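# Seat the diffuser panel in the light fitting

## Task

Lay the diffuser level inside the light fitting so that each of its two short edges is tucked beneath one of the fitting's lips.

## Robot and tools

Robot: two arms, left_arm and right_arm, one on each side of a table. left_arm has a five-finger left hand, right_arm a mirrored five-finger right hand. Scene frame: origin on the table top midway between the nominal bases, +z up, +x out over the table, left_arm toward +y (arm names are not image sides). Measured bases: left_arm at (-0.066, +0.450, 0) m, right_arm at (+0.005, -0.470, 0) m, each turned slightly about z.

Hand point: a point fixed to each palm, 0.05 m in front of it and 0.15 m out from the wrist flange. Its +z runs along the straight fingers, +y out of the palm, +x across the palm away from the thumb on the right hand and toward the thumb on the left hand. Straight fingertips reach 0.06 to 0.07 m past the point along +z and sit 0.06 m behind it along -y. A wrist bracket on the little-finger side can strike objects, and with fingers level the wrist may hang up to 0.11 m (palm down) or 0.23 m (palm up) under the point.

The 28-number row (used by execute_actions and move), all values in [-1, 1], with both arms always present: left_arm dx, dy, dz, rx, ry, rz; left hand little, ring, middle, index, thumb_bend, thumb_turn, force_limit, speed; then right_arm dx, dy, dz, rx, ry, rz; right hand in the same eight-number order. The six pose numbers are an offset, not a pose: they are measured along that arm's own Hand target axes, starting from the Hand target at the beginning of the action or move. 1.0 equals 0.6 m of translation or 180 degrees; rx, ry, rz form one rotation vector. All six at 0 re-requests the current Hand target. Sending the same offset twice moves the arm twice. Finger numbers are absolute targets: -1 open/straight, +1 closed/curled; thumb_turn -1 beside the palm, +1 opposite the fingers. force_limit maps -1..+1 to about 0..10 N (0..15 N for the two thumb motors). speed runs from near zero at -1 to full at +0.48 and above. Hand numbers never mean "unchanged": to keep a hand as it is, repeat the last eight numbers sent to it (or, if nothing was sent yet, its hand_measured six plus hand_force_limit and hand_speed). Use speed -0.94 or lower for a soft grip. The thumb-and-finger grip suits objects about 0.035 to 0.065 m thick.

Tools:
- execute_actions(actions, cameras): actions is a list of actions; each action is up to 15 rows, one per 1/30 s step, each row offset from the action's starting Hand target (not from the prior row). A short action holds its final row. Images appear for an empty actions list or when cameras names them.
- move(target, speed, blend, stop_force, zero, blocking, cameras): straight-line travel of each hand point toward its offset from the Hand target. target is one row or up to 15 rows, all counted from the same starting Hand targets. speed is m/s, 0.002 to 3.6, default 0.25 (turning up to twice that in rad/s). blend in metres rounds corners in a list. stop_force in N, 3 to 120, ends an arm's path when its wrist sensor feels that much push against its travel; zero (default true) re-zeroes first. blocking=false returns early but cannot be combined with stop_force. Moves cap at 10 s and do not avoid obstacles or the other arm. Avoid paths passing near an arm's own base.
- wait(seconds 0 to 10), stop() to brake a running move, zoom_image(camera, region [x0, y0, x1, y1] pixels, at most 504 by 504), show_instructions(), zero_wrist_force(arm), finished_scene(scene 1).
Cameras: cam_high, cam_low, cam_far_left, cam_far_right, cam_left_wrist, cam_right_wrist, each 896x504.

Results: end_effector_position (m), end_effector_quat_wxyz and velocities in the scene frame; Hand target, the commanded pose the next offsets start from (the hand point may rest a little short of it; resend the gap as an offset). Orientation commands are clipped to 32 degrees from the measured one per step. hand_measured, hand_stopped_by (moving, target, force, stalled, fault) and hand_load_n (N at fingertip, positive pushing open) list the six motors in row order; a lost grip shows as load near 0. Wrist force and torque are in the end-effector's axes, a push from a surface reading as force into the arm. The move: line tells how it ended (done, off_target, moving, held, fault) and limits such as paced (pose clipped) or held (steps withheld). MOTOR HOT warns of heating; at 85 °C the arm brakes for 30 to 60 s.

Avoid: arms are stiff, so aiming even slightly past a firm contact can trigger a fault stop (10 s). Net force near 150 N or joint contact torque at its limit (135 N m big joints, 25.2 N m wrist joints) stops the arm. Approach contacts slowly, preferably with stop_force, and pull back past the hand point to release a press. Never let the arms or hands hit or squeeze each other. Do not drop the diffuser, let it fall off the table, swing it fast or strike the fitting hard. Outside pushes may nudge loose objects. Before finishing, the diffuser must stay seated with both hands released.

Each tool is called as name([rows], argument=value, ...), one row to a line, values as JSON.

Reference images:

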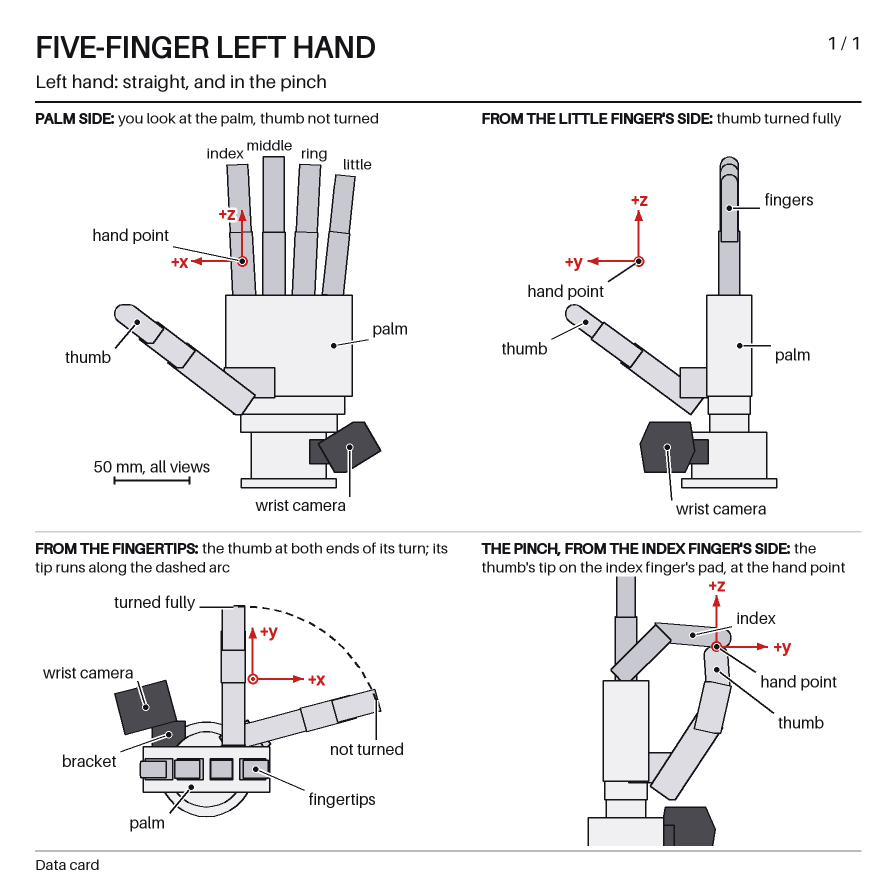

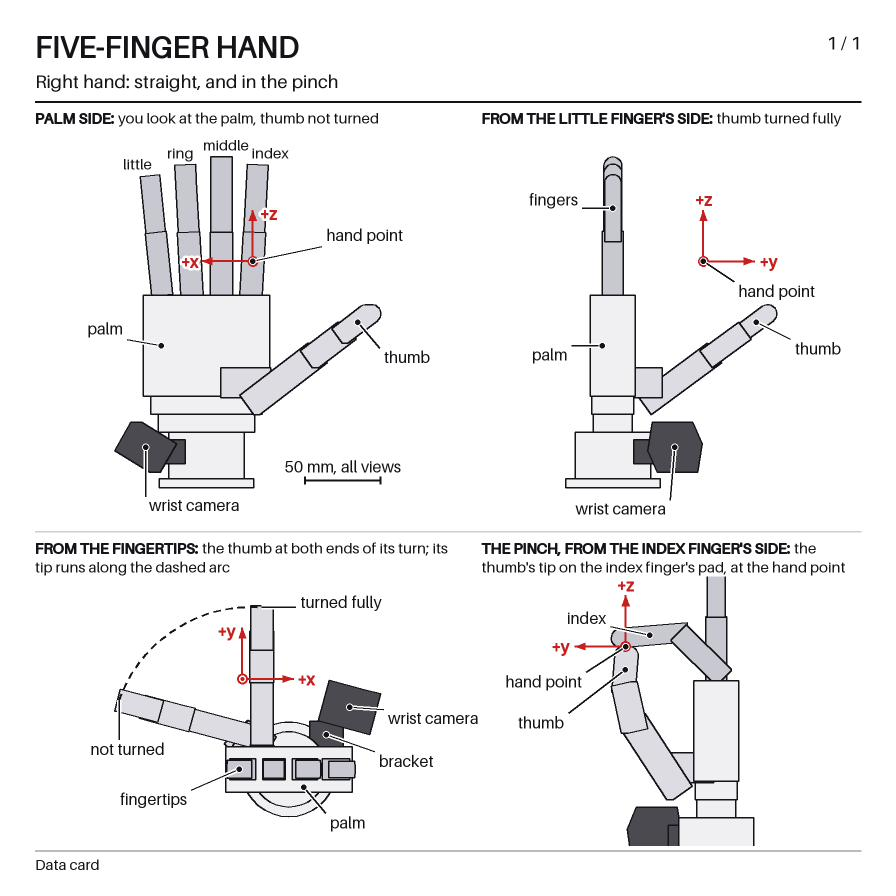

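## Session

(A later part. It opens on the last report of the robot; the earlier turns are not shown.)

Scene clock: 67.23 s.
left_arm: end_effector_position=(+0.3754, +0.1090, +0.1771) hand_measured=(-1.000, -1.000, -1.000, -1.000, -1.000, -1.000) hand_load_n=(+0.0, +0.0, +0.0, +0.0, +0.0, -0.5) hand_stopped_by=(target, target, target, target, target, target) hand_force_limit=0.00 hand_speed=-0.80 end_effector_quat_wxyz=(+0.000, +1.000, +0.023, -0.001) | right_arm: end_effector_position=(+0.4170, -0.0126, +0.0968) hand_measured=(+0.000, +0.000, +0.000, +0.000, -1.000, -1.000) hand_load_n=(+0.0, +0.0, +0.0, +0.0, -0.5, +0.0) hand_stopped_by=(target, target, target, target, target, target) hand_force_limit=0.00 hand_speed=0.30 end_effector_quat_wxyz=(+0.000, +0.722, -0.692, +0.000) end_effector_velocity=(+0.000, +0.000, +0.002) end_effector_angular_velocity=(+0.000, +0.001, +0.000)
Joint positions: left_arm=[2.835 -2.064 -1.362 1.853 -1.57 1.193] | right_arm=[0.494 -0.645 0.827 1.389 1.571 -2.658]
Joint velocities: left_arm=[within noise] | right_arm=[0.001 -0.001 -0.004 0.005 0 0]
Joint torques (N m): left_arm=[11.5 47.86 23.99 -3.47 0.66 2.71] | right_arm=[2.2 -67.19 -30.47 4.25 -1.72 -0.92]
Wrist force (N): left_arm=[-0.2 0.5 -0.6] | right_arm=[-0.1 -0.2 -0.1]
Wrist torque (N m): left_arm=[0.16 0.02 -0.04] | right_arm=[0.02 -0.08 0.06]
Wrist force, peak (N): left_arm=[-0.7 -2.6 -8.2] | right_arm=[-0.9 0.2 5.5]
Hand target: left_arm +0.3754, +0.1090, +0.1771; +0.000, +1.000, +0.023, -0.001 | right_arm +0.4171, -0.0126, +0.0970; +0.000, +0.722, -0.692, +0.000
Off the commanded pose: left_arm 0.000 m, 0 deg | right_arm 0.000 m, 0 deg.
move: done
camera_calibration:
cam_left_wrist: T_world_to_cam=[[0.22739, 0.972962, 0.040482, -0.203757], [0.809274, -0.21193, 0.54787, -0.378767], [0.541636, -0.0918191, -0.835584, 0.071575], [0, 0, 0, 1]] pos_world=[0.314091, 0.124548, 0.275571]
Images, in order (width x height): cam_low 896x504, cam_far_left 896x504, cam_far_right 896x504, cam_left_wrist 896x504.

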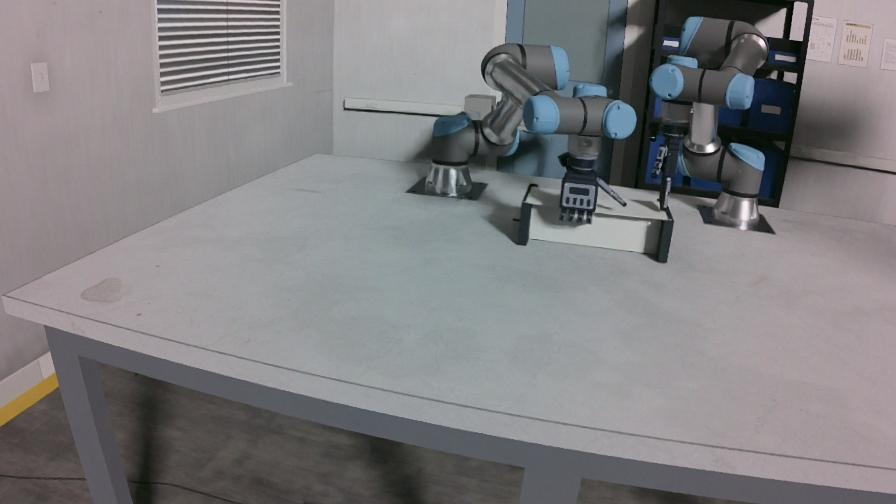

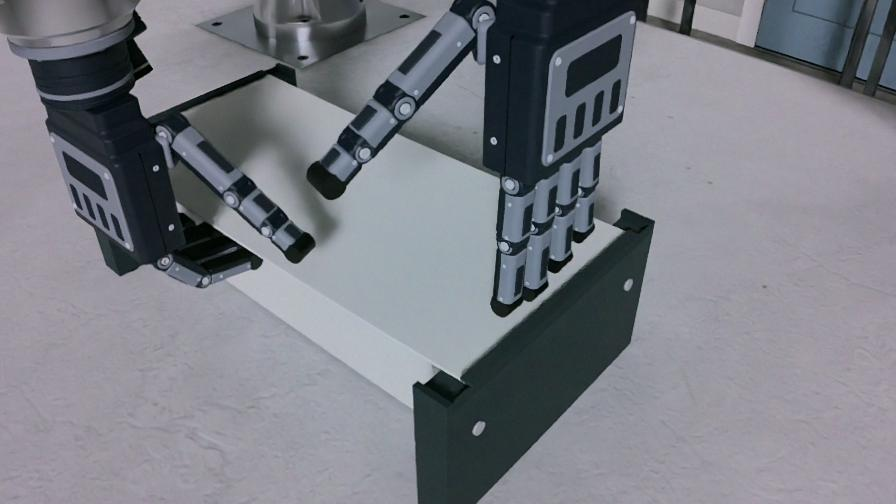

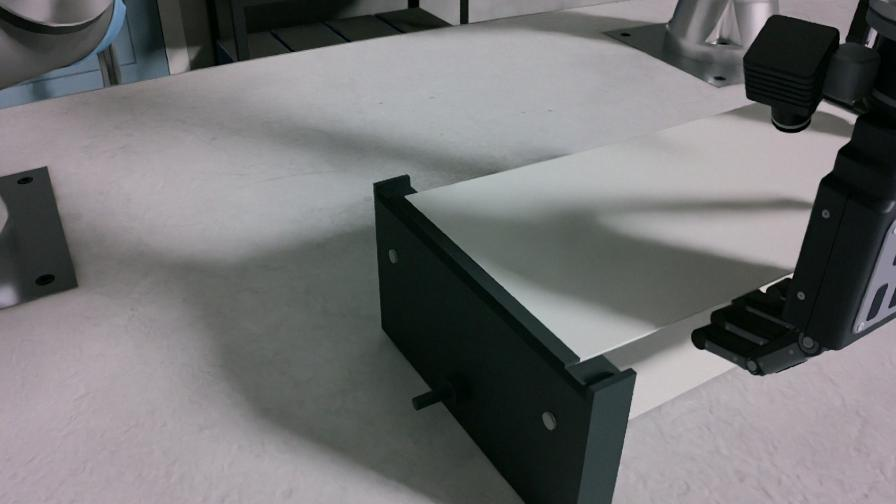

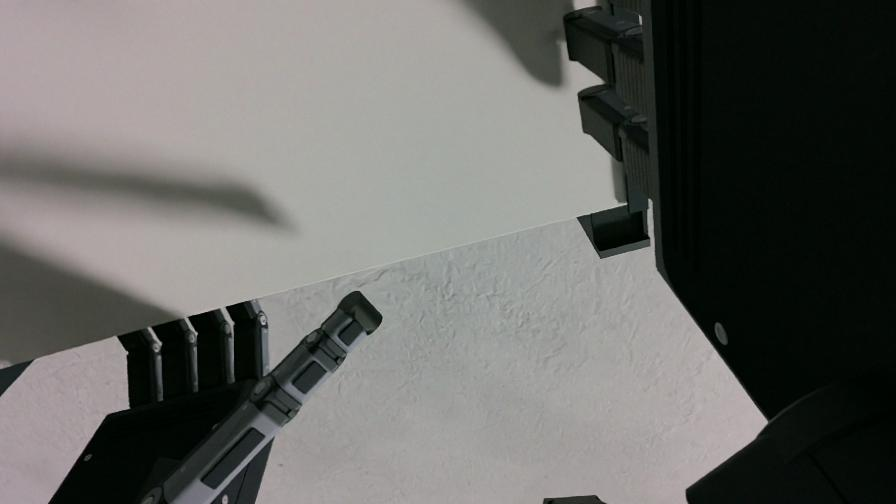

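move([
  [0,0,-0.08,0,0,0,-1,-1,-1,-1,-1,-1,0,-0.8,0,-0.11,0.01,0,0,0,0,0,0,0,-1,-1,0,0.3],
  [0,-0.15,-0.2,0,0,0,-1,-1,-1,-1,-1,-1,0,-0.8,0.1,-0.15,-0.1,0,0,0,0,0,0,0,-1,-1,0,0.3],
], speed=[0.1,0.25], blend=[0.01,0], cameras=["cam_far_left","cam_far_right","cam_high","cam_low"])

zoom_image(camera="cam_far_left", region=[400, 180, 680, 440])

zoom_image(camera="cam_far_right", region=[360, 150, 660, 430])

zoom_image(camera="cam_far_left", region=[60, 50, 320, 230])

zoom_image(camera="cam_low", region=[500, 160, 700, 280])

Scene clock: 69.00 s.
left_arm: end_effector_position=(+0.3715, +0.1989, +0.2970) hand_measured=(-1.000, -1.000, -1.000, -1.000, -1.000, -1.000) hand_load_n=(+0.0, +0.0, +0.0, +0.0, -0.5, +0.5) hand_stopped_by=(target, target, target, target, target, target) hand_force_limit=0.00 hand_speed=-0.80 end_effector_quat_wxyz=(+0.000, +1.000, +0.023, +0.000) | right_arm: end_effector_position=(+0.5096, -0.0685, +0.1570) hand_measured=(+0.000, +0.000, +0.000, +0.000, -1.000, -1.000) hand_load_n=(+0.0, +0.0, +0.0, +0.0, +0.0, +0.0) hand_stopped_by=(target, target, target, target, target, target) hand_force_limit=0.00 hand_speed=0.30 end_effector_quat_wxyz=(+0.000, +0.722, -0.692, +0.000)
Joint positions: left_arm=[3.026 -1.895 -1.294 1.617 -1.57 1.384] | right_arm=[0.353 -0.488 0.371 1.687 1.571 -2.799]
Joint torques (N m): left_arm=[11.58 41.25 9.05 -3.72 1.02 1.18] | right_arm=[-0.34 -53.43 -4.94 1.49 -1.57 0.05]
Wrist force (N): left_arm=[-1.1 0.4 -0.1] | right_arm=[0.0 0.5 0.2]
Wrist torque (N m): left_arm=[0.11 0.14 -0.05] | right_arm=[0.12 -0.08 0.03]
Wrist force, peak (N): left_arm=[-0.5 2.2 0.5] | right_arm=[-1.3 0.0 1.2]
Hand target: left_arm +0.3715, +0.1990, +0.2970; +0.000, +1.000, +0.023, -0.001 | right_arm +0.5096, -0.0686, +0.1571; +0.000, +0.722, -0.692, +0.000
Off the commanded pose: left_arm 0.000 m, 0 deg | right_arm 0.000 m, 0 deg.
move: done
Images, in order (width x height): cam_high 896x504, cam_low 896x504, cam_far_left 896x504, cam_far_right 896x504.

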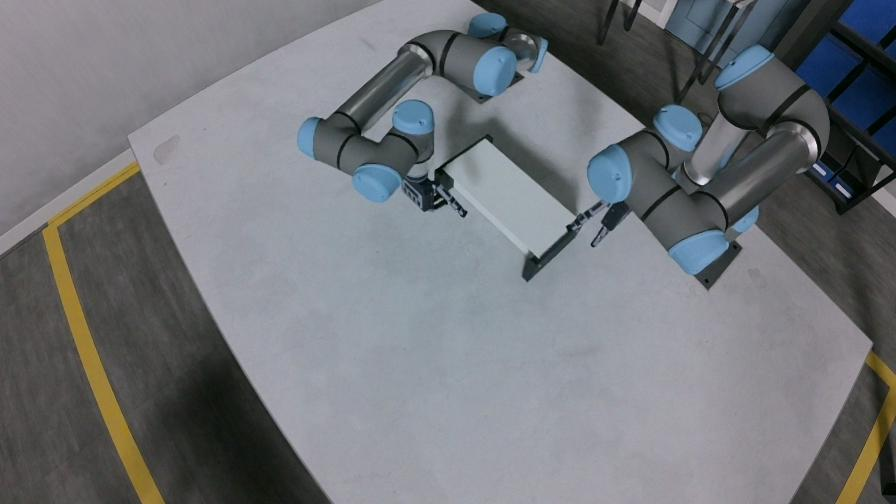

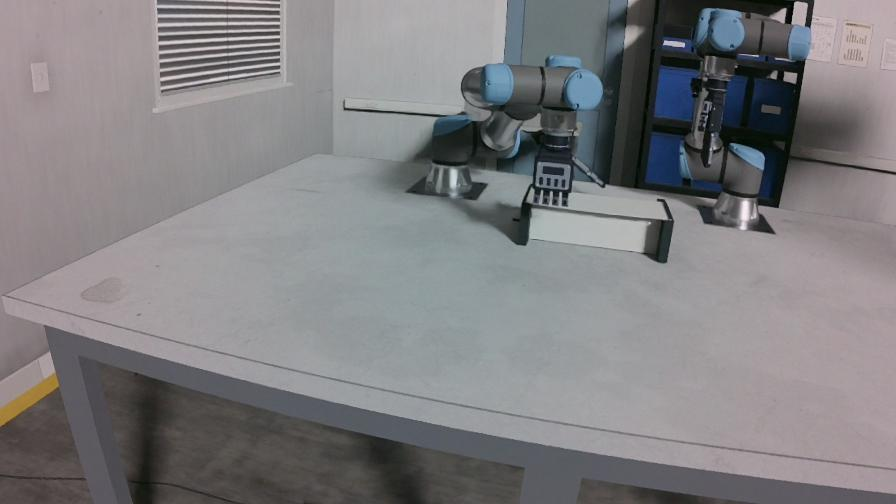

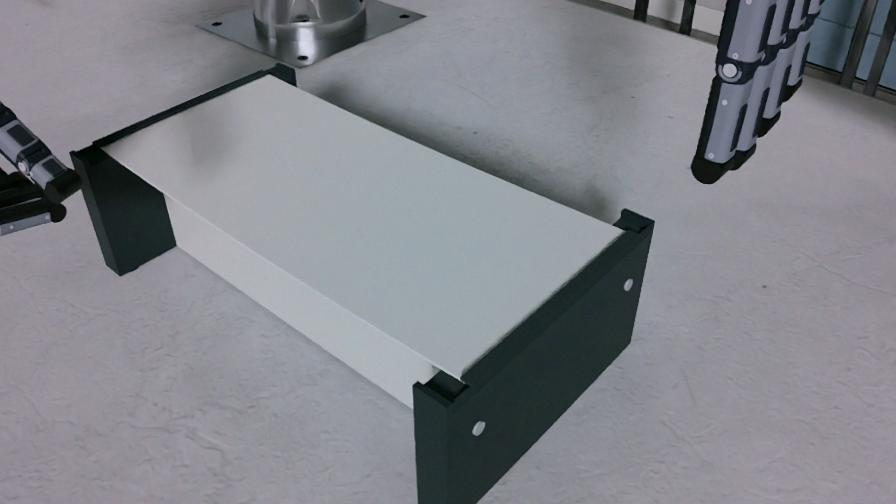

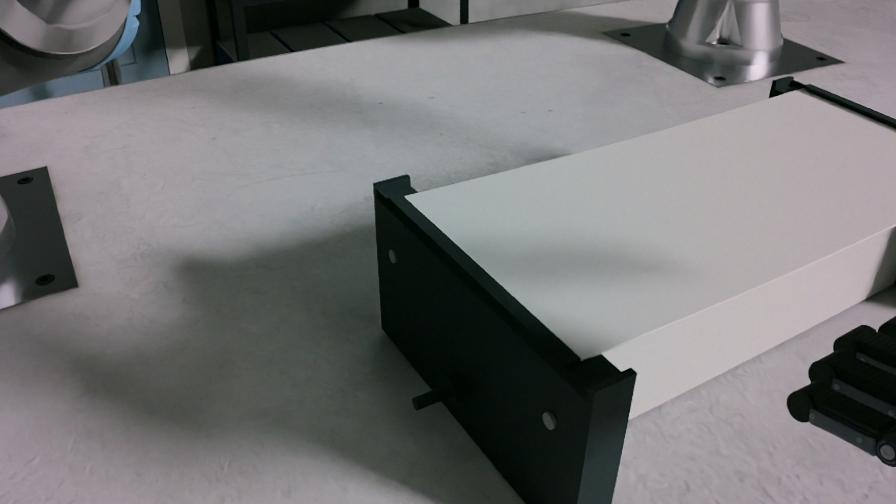

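Scaled by 1.800 from the camera's 896x504 image, which has a finer 1280x720 frame.

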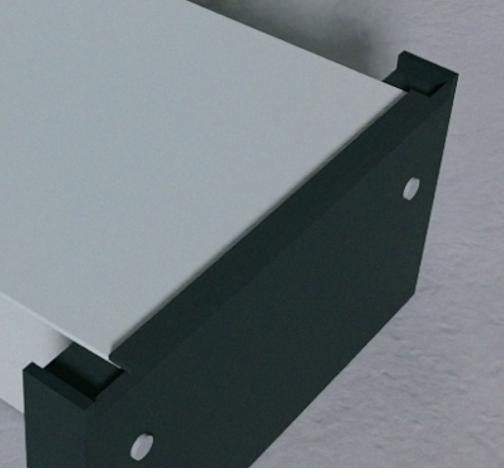

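Scaled by 1.680 from the camera's 896x504 image, which has a finer 1280x720 frame.

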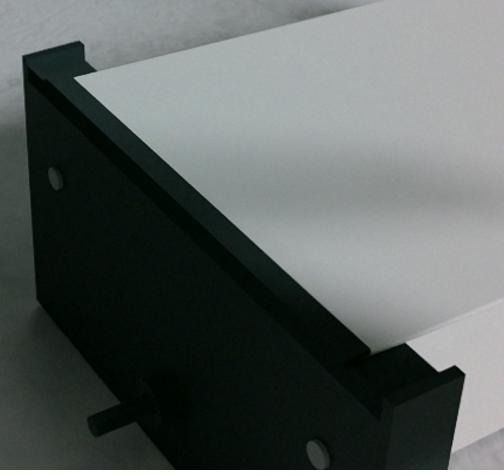

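Scaled by 1.938 from the camera's 896x504 image, which has a finer 1280x720 frame.

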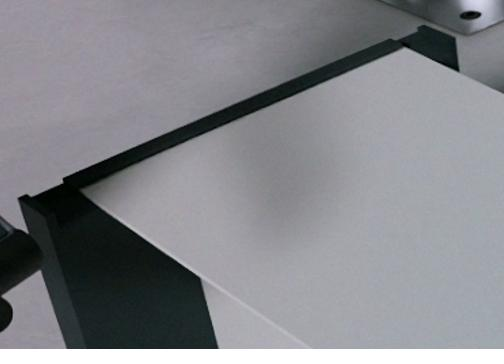

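Scaled by 2.520 from the camera's 896x504 image, which has a finer 1280x720 frame.

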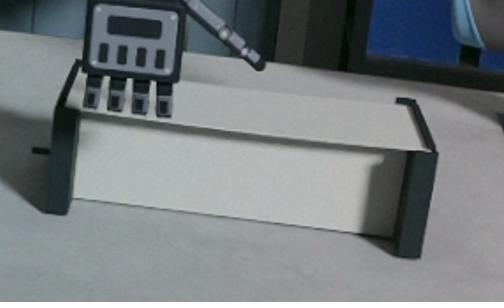

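zoom_image(camera="cam_far_right", region=[550, 320, 650, 420])

zoom_image(camera="cam_far_left", region=[60, 110, 160, 210])

zoom_image(camera="cam_far_left", region=[420, 330, 520, 430])

zoom_image(camera="cam_far_left", region=[580, 180, 680, 280])

zoom_image(camera="cam_far_right", region=[360, 160, 460, 260])

Scaled by 5.040 from the camera's 896x504 image, which has a finer 1280x720 frame.

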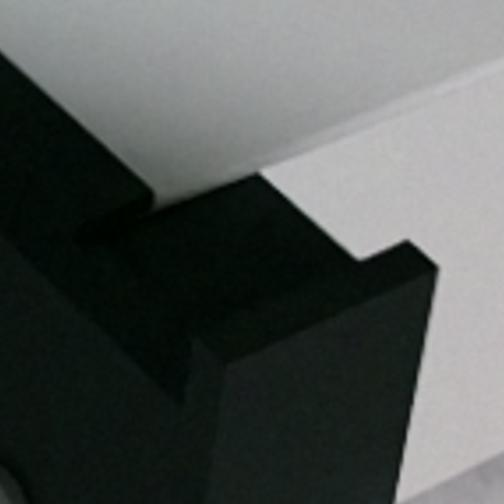

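Scaled by 5.040 from the camera's 896x504 image, which has a finer 1280x720 frame.

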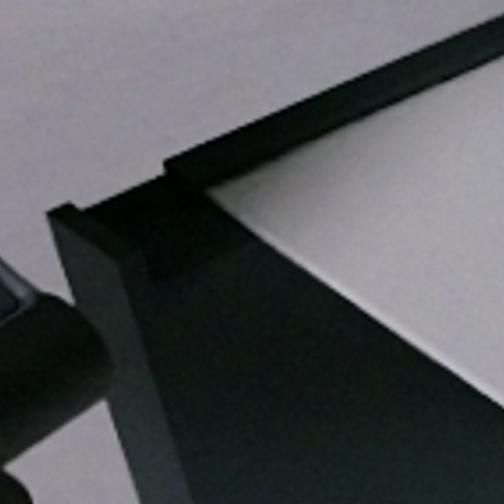

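Scaled by 5.040 from the camera's 896x504 image, which has a finer 1280x720 frame.

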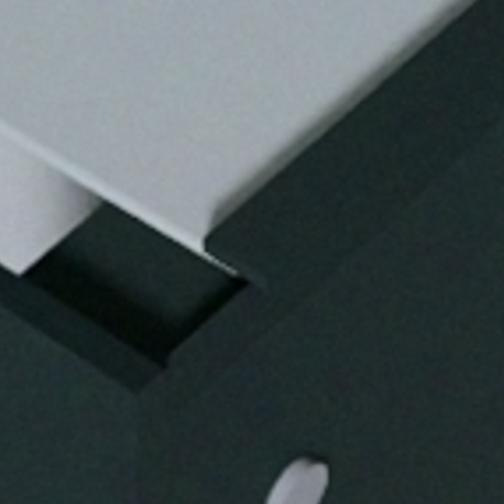

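Scaled by 5.040 from the camera's 896x504 image, which has a finer 1280x720 frame.

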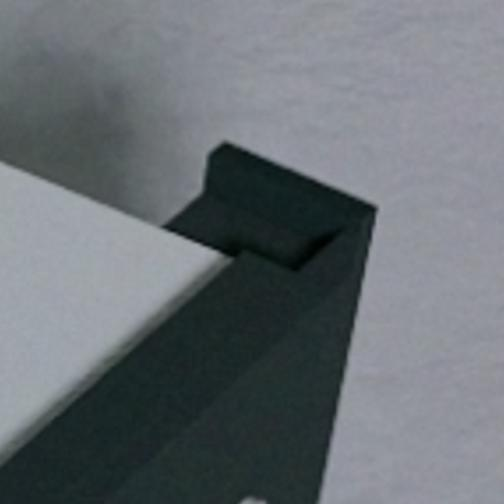

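Scaled by 5.040 from the camera's 896x504 image, which has a finer 1280x720 frame.

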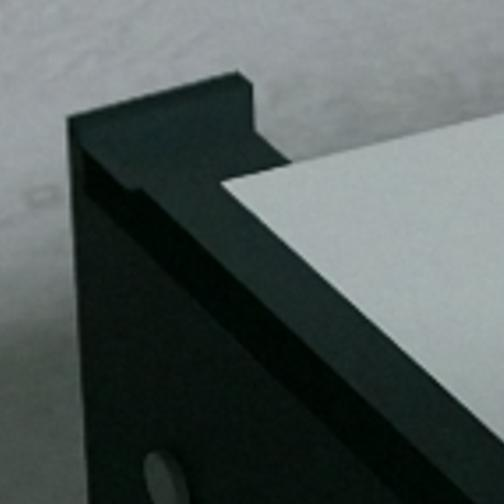

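move([
  [0,0,0,0,0,0,-1,-1,-1,-1,-1,-1,0,-0.8,0.388,-0.05,-0.238,0,0,0,0,0,0,0,-1,-1,0,0.3],
  [0.0167,0.366,0.137,0,0,0,-1,-1,-1,-1,-1,-1,0,-0.8,0.388,-0.05,-0.238,0,0,0,0,0,0,0,-1,-1,0,0.3],
], speed=[0.45,0.35], blend=[0.05,0], cameras=["cam_left_wrist","cam_right_wrist"])

Scene clock: 71.97 s.
left_arm: end_effector_position=(+0.3914, -0.0199, +0.2150) hand_measured=(-1.000, -1.000, -1.000, -1.000, -1.000, -1.000) hand_load_n=(+0.0, +0.0, +0.0, +0.0, +0.0, +0.0) hand_stopped_by=(target, target, target, target, target, target) hand_force_limit=0.00 hand_speed=-0.80 end_effector_quat_wxyz=(+0.000, +1.000, +0.023, -0.001) | right_arm: end_effector_position=(+0.5497, -0.2998, +0.2999) hand_measured=(+0.000, +0.000, +0.000, +0.000, -1.000, -1.000) hand_load_n=(+0.0, +0.0, +0.0, +0.0, +0.0, +0.0) hand_stopped_by=(target, target, target, target, target, target) hand_force_limit=0.00 hand_speed=0.30 end_effector_quat_wxyz=(+0.000, +0.722, -0.692, +0.000)
Joint positions: left_arm=[2.626 -2.3 -0.879 1.607 -1.57 0.984] | right_arm=[-0.017 -0.651 0.313 1.909 1.571 -3.17]
Joint torques (N m): left_arm=[-11.4 41.69 25.17 -1.71 1.26 -1.12] | right_arm=[-10.62 -64.95 -9.22 3.38 2.19 -1.98]
Wrist force (N): left_arm=[-0.6 0.8 -0.3] | right_arm=[-0.7 0.1 0.0]
Wrist torque (N m): left_arm=[0.16 0.08 -0.15] | right_arm=[0.08 0.01 -0.01]
Wrist force, peak (N): left_arm=[-0.6 3.1 1.0] | right_arm=[-2.3 0.7 1.4]
Hand target: left_arm +0.3913, -0.0200, +0.2149; +0.000, +1.000, +0.023, -0.001 | right_arm +0.5497, -0.2998, +0.2999; +0.000, +0.722, -0.692, +0.000
Off the commanded pose: left_arm 0.000 m, 0 deg | right_arm 0.000 m, 0 deg.
move: done
camera_calibration:
cam_left_wrist: T_world_to_cam=[[0.227341, 0.972969, 0.0405926, -0.08363], [0.809237, -0.211943, 0.547919, -0.43978], [0.541711, -0.0917151, -0.835546, 0.0827148], [0, 0, 0, 1]] pos_world=[0.330091, -0.00425262, 0.31347]
cam_right_wrist: T_world_to_cam=[[-0.941992, -0.335633, 0.00143554, 0.415955], [-0.289005, 0.813285, 0.505019, 0.25196], [-0.170669, 0.475309, -0.863107, 0.61033], [0, 0, 0, 1]] pos_world=[0.568808, -0.355403, 0.398939]
Images, in order (width x height): cam_left_wrist 896x504, cam_right_wrist 896x504.

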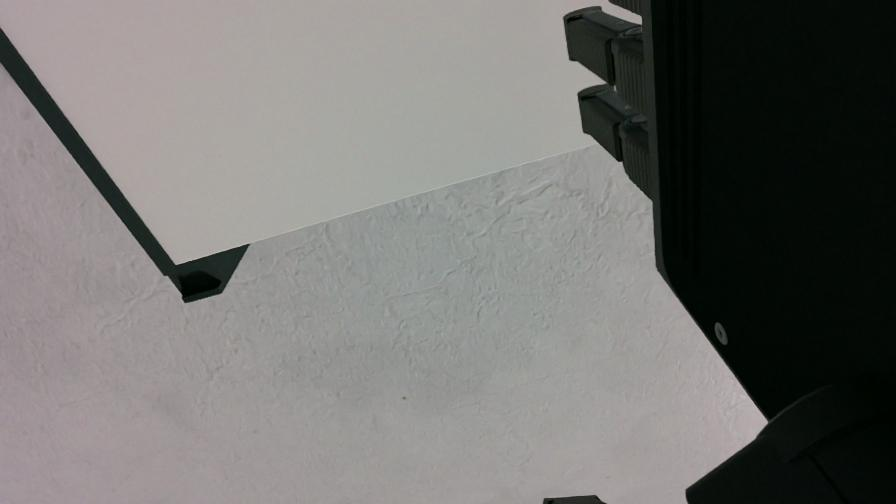

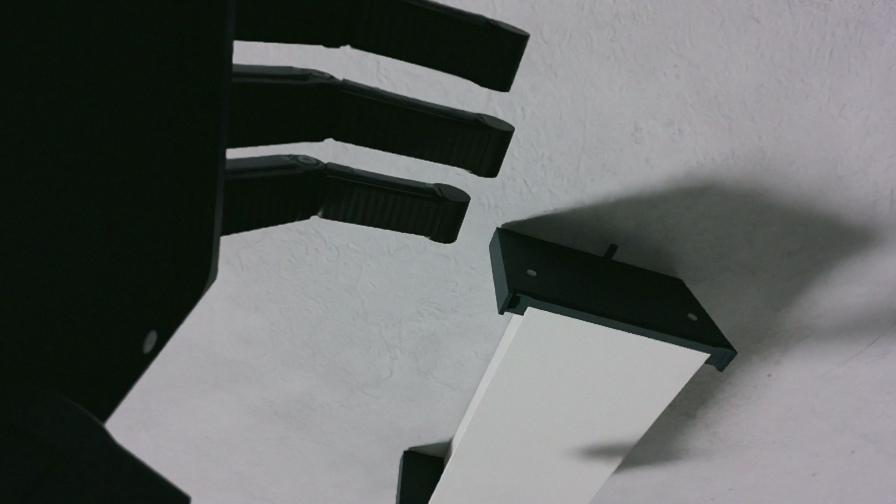

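zoom_image(camera="cam_left_wrist", region=[140, 210, 280, 320])

zoom_image(camera="cam_left_wrist", region=[0, 0, 200, 280])

zoom_image(camera="cam_right_wrist", region=[480, 270, 740, 400])

Scaled by 3.600 from the camera's 896x504 image, which has a finer 1280x720 frame.

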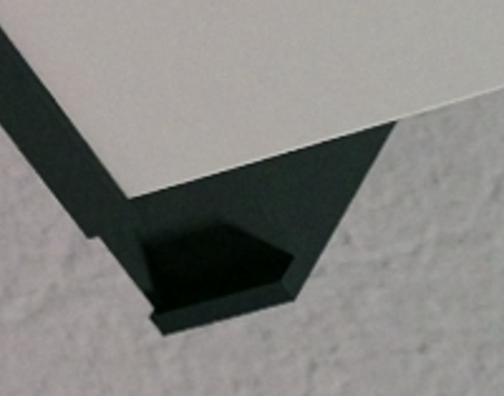

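Scaled by 1.800 from the camera's 896x504 image, which has a finer 1280x720 frame.

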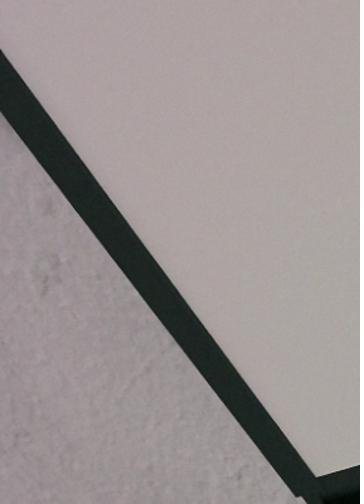

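Scaled by 1.938 from the camera's 896x504 image, which has a finer 1280x720 frame.

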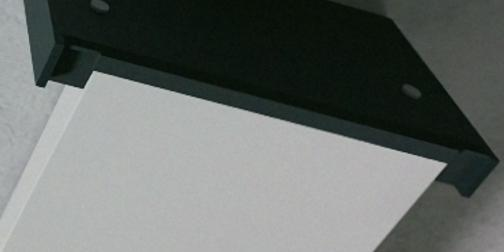

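finished_scene()

The scene is finished: the task was done.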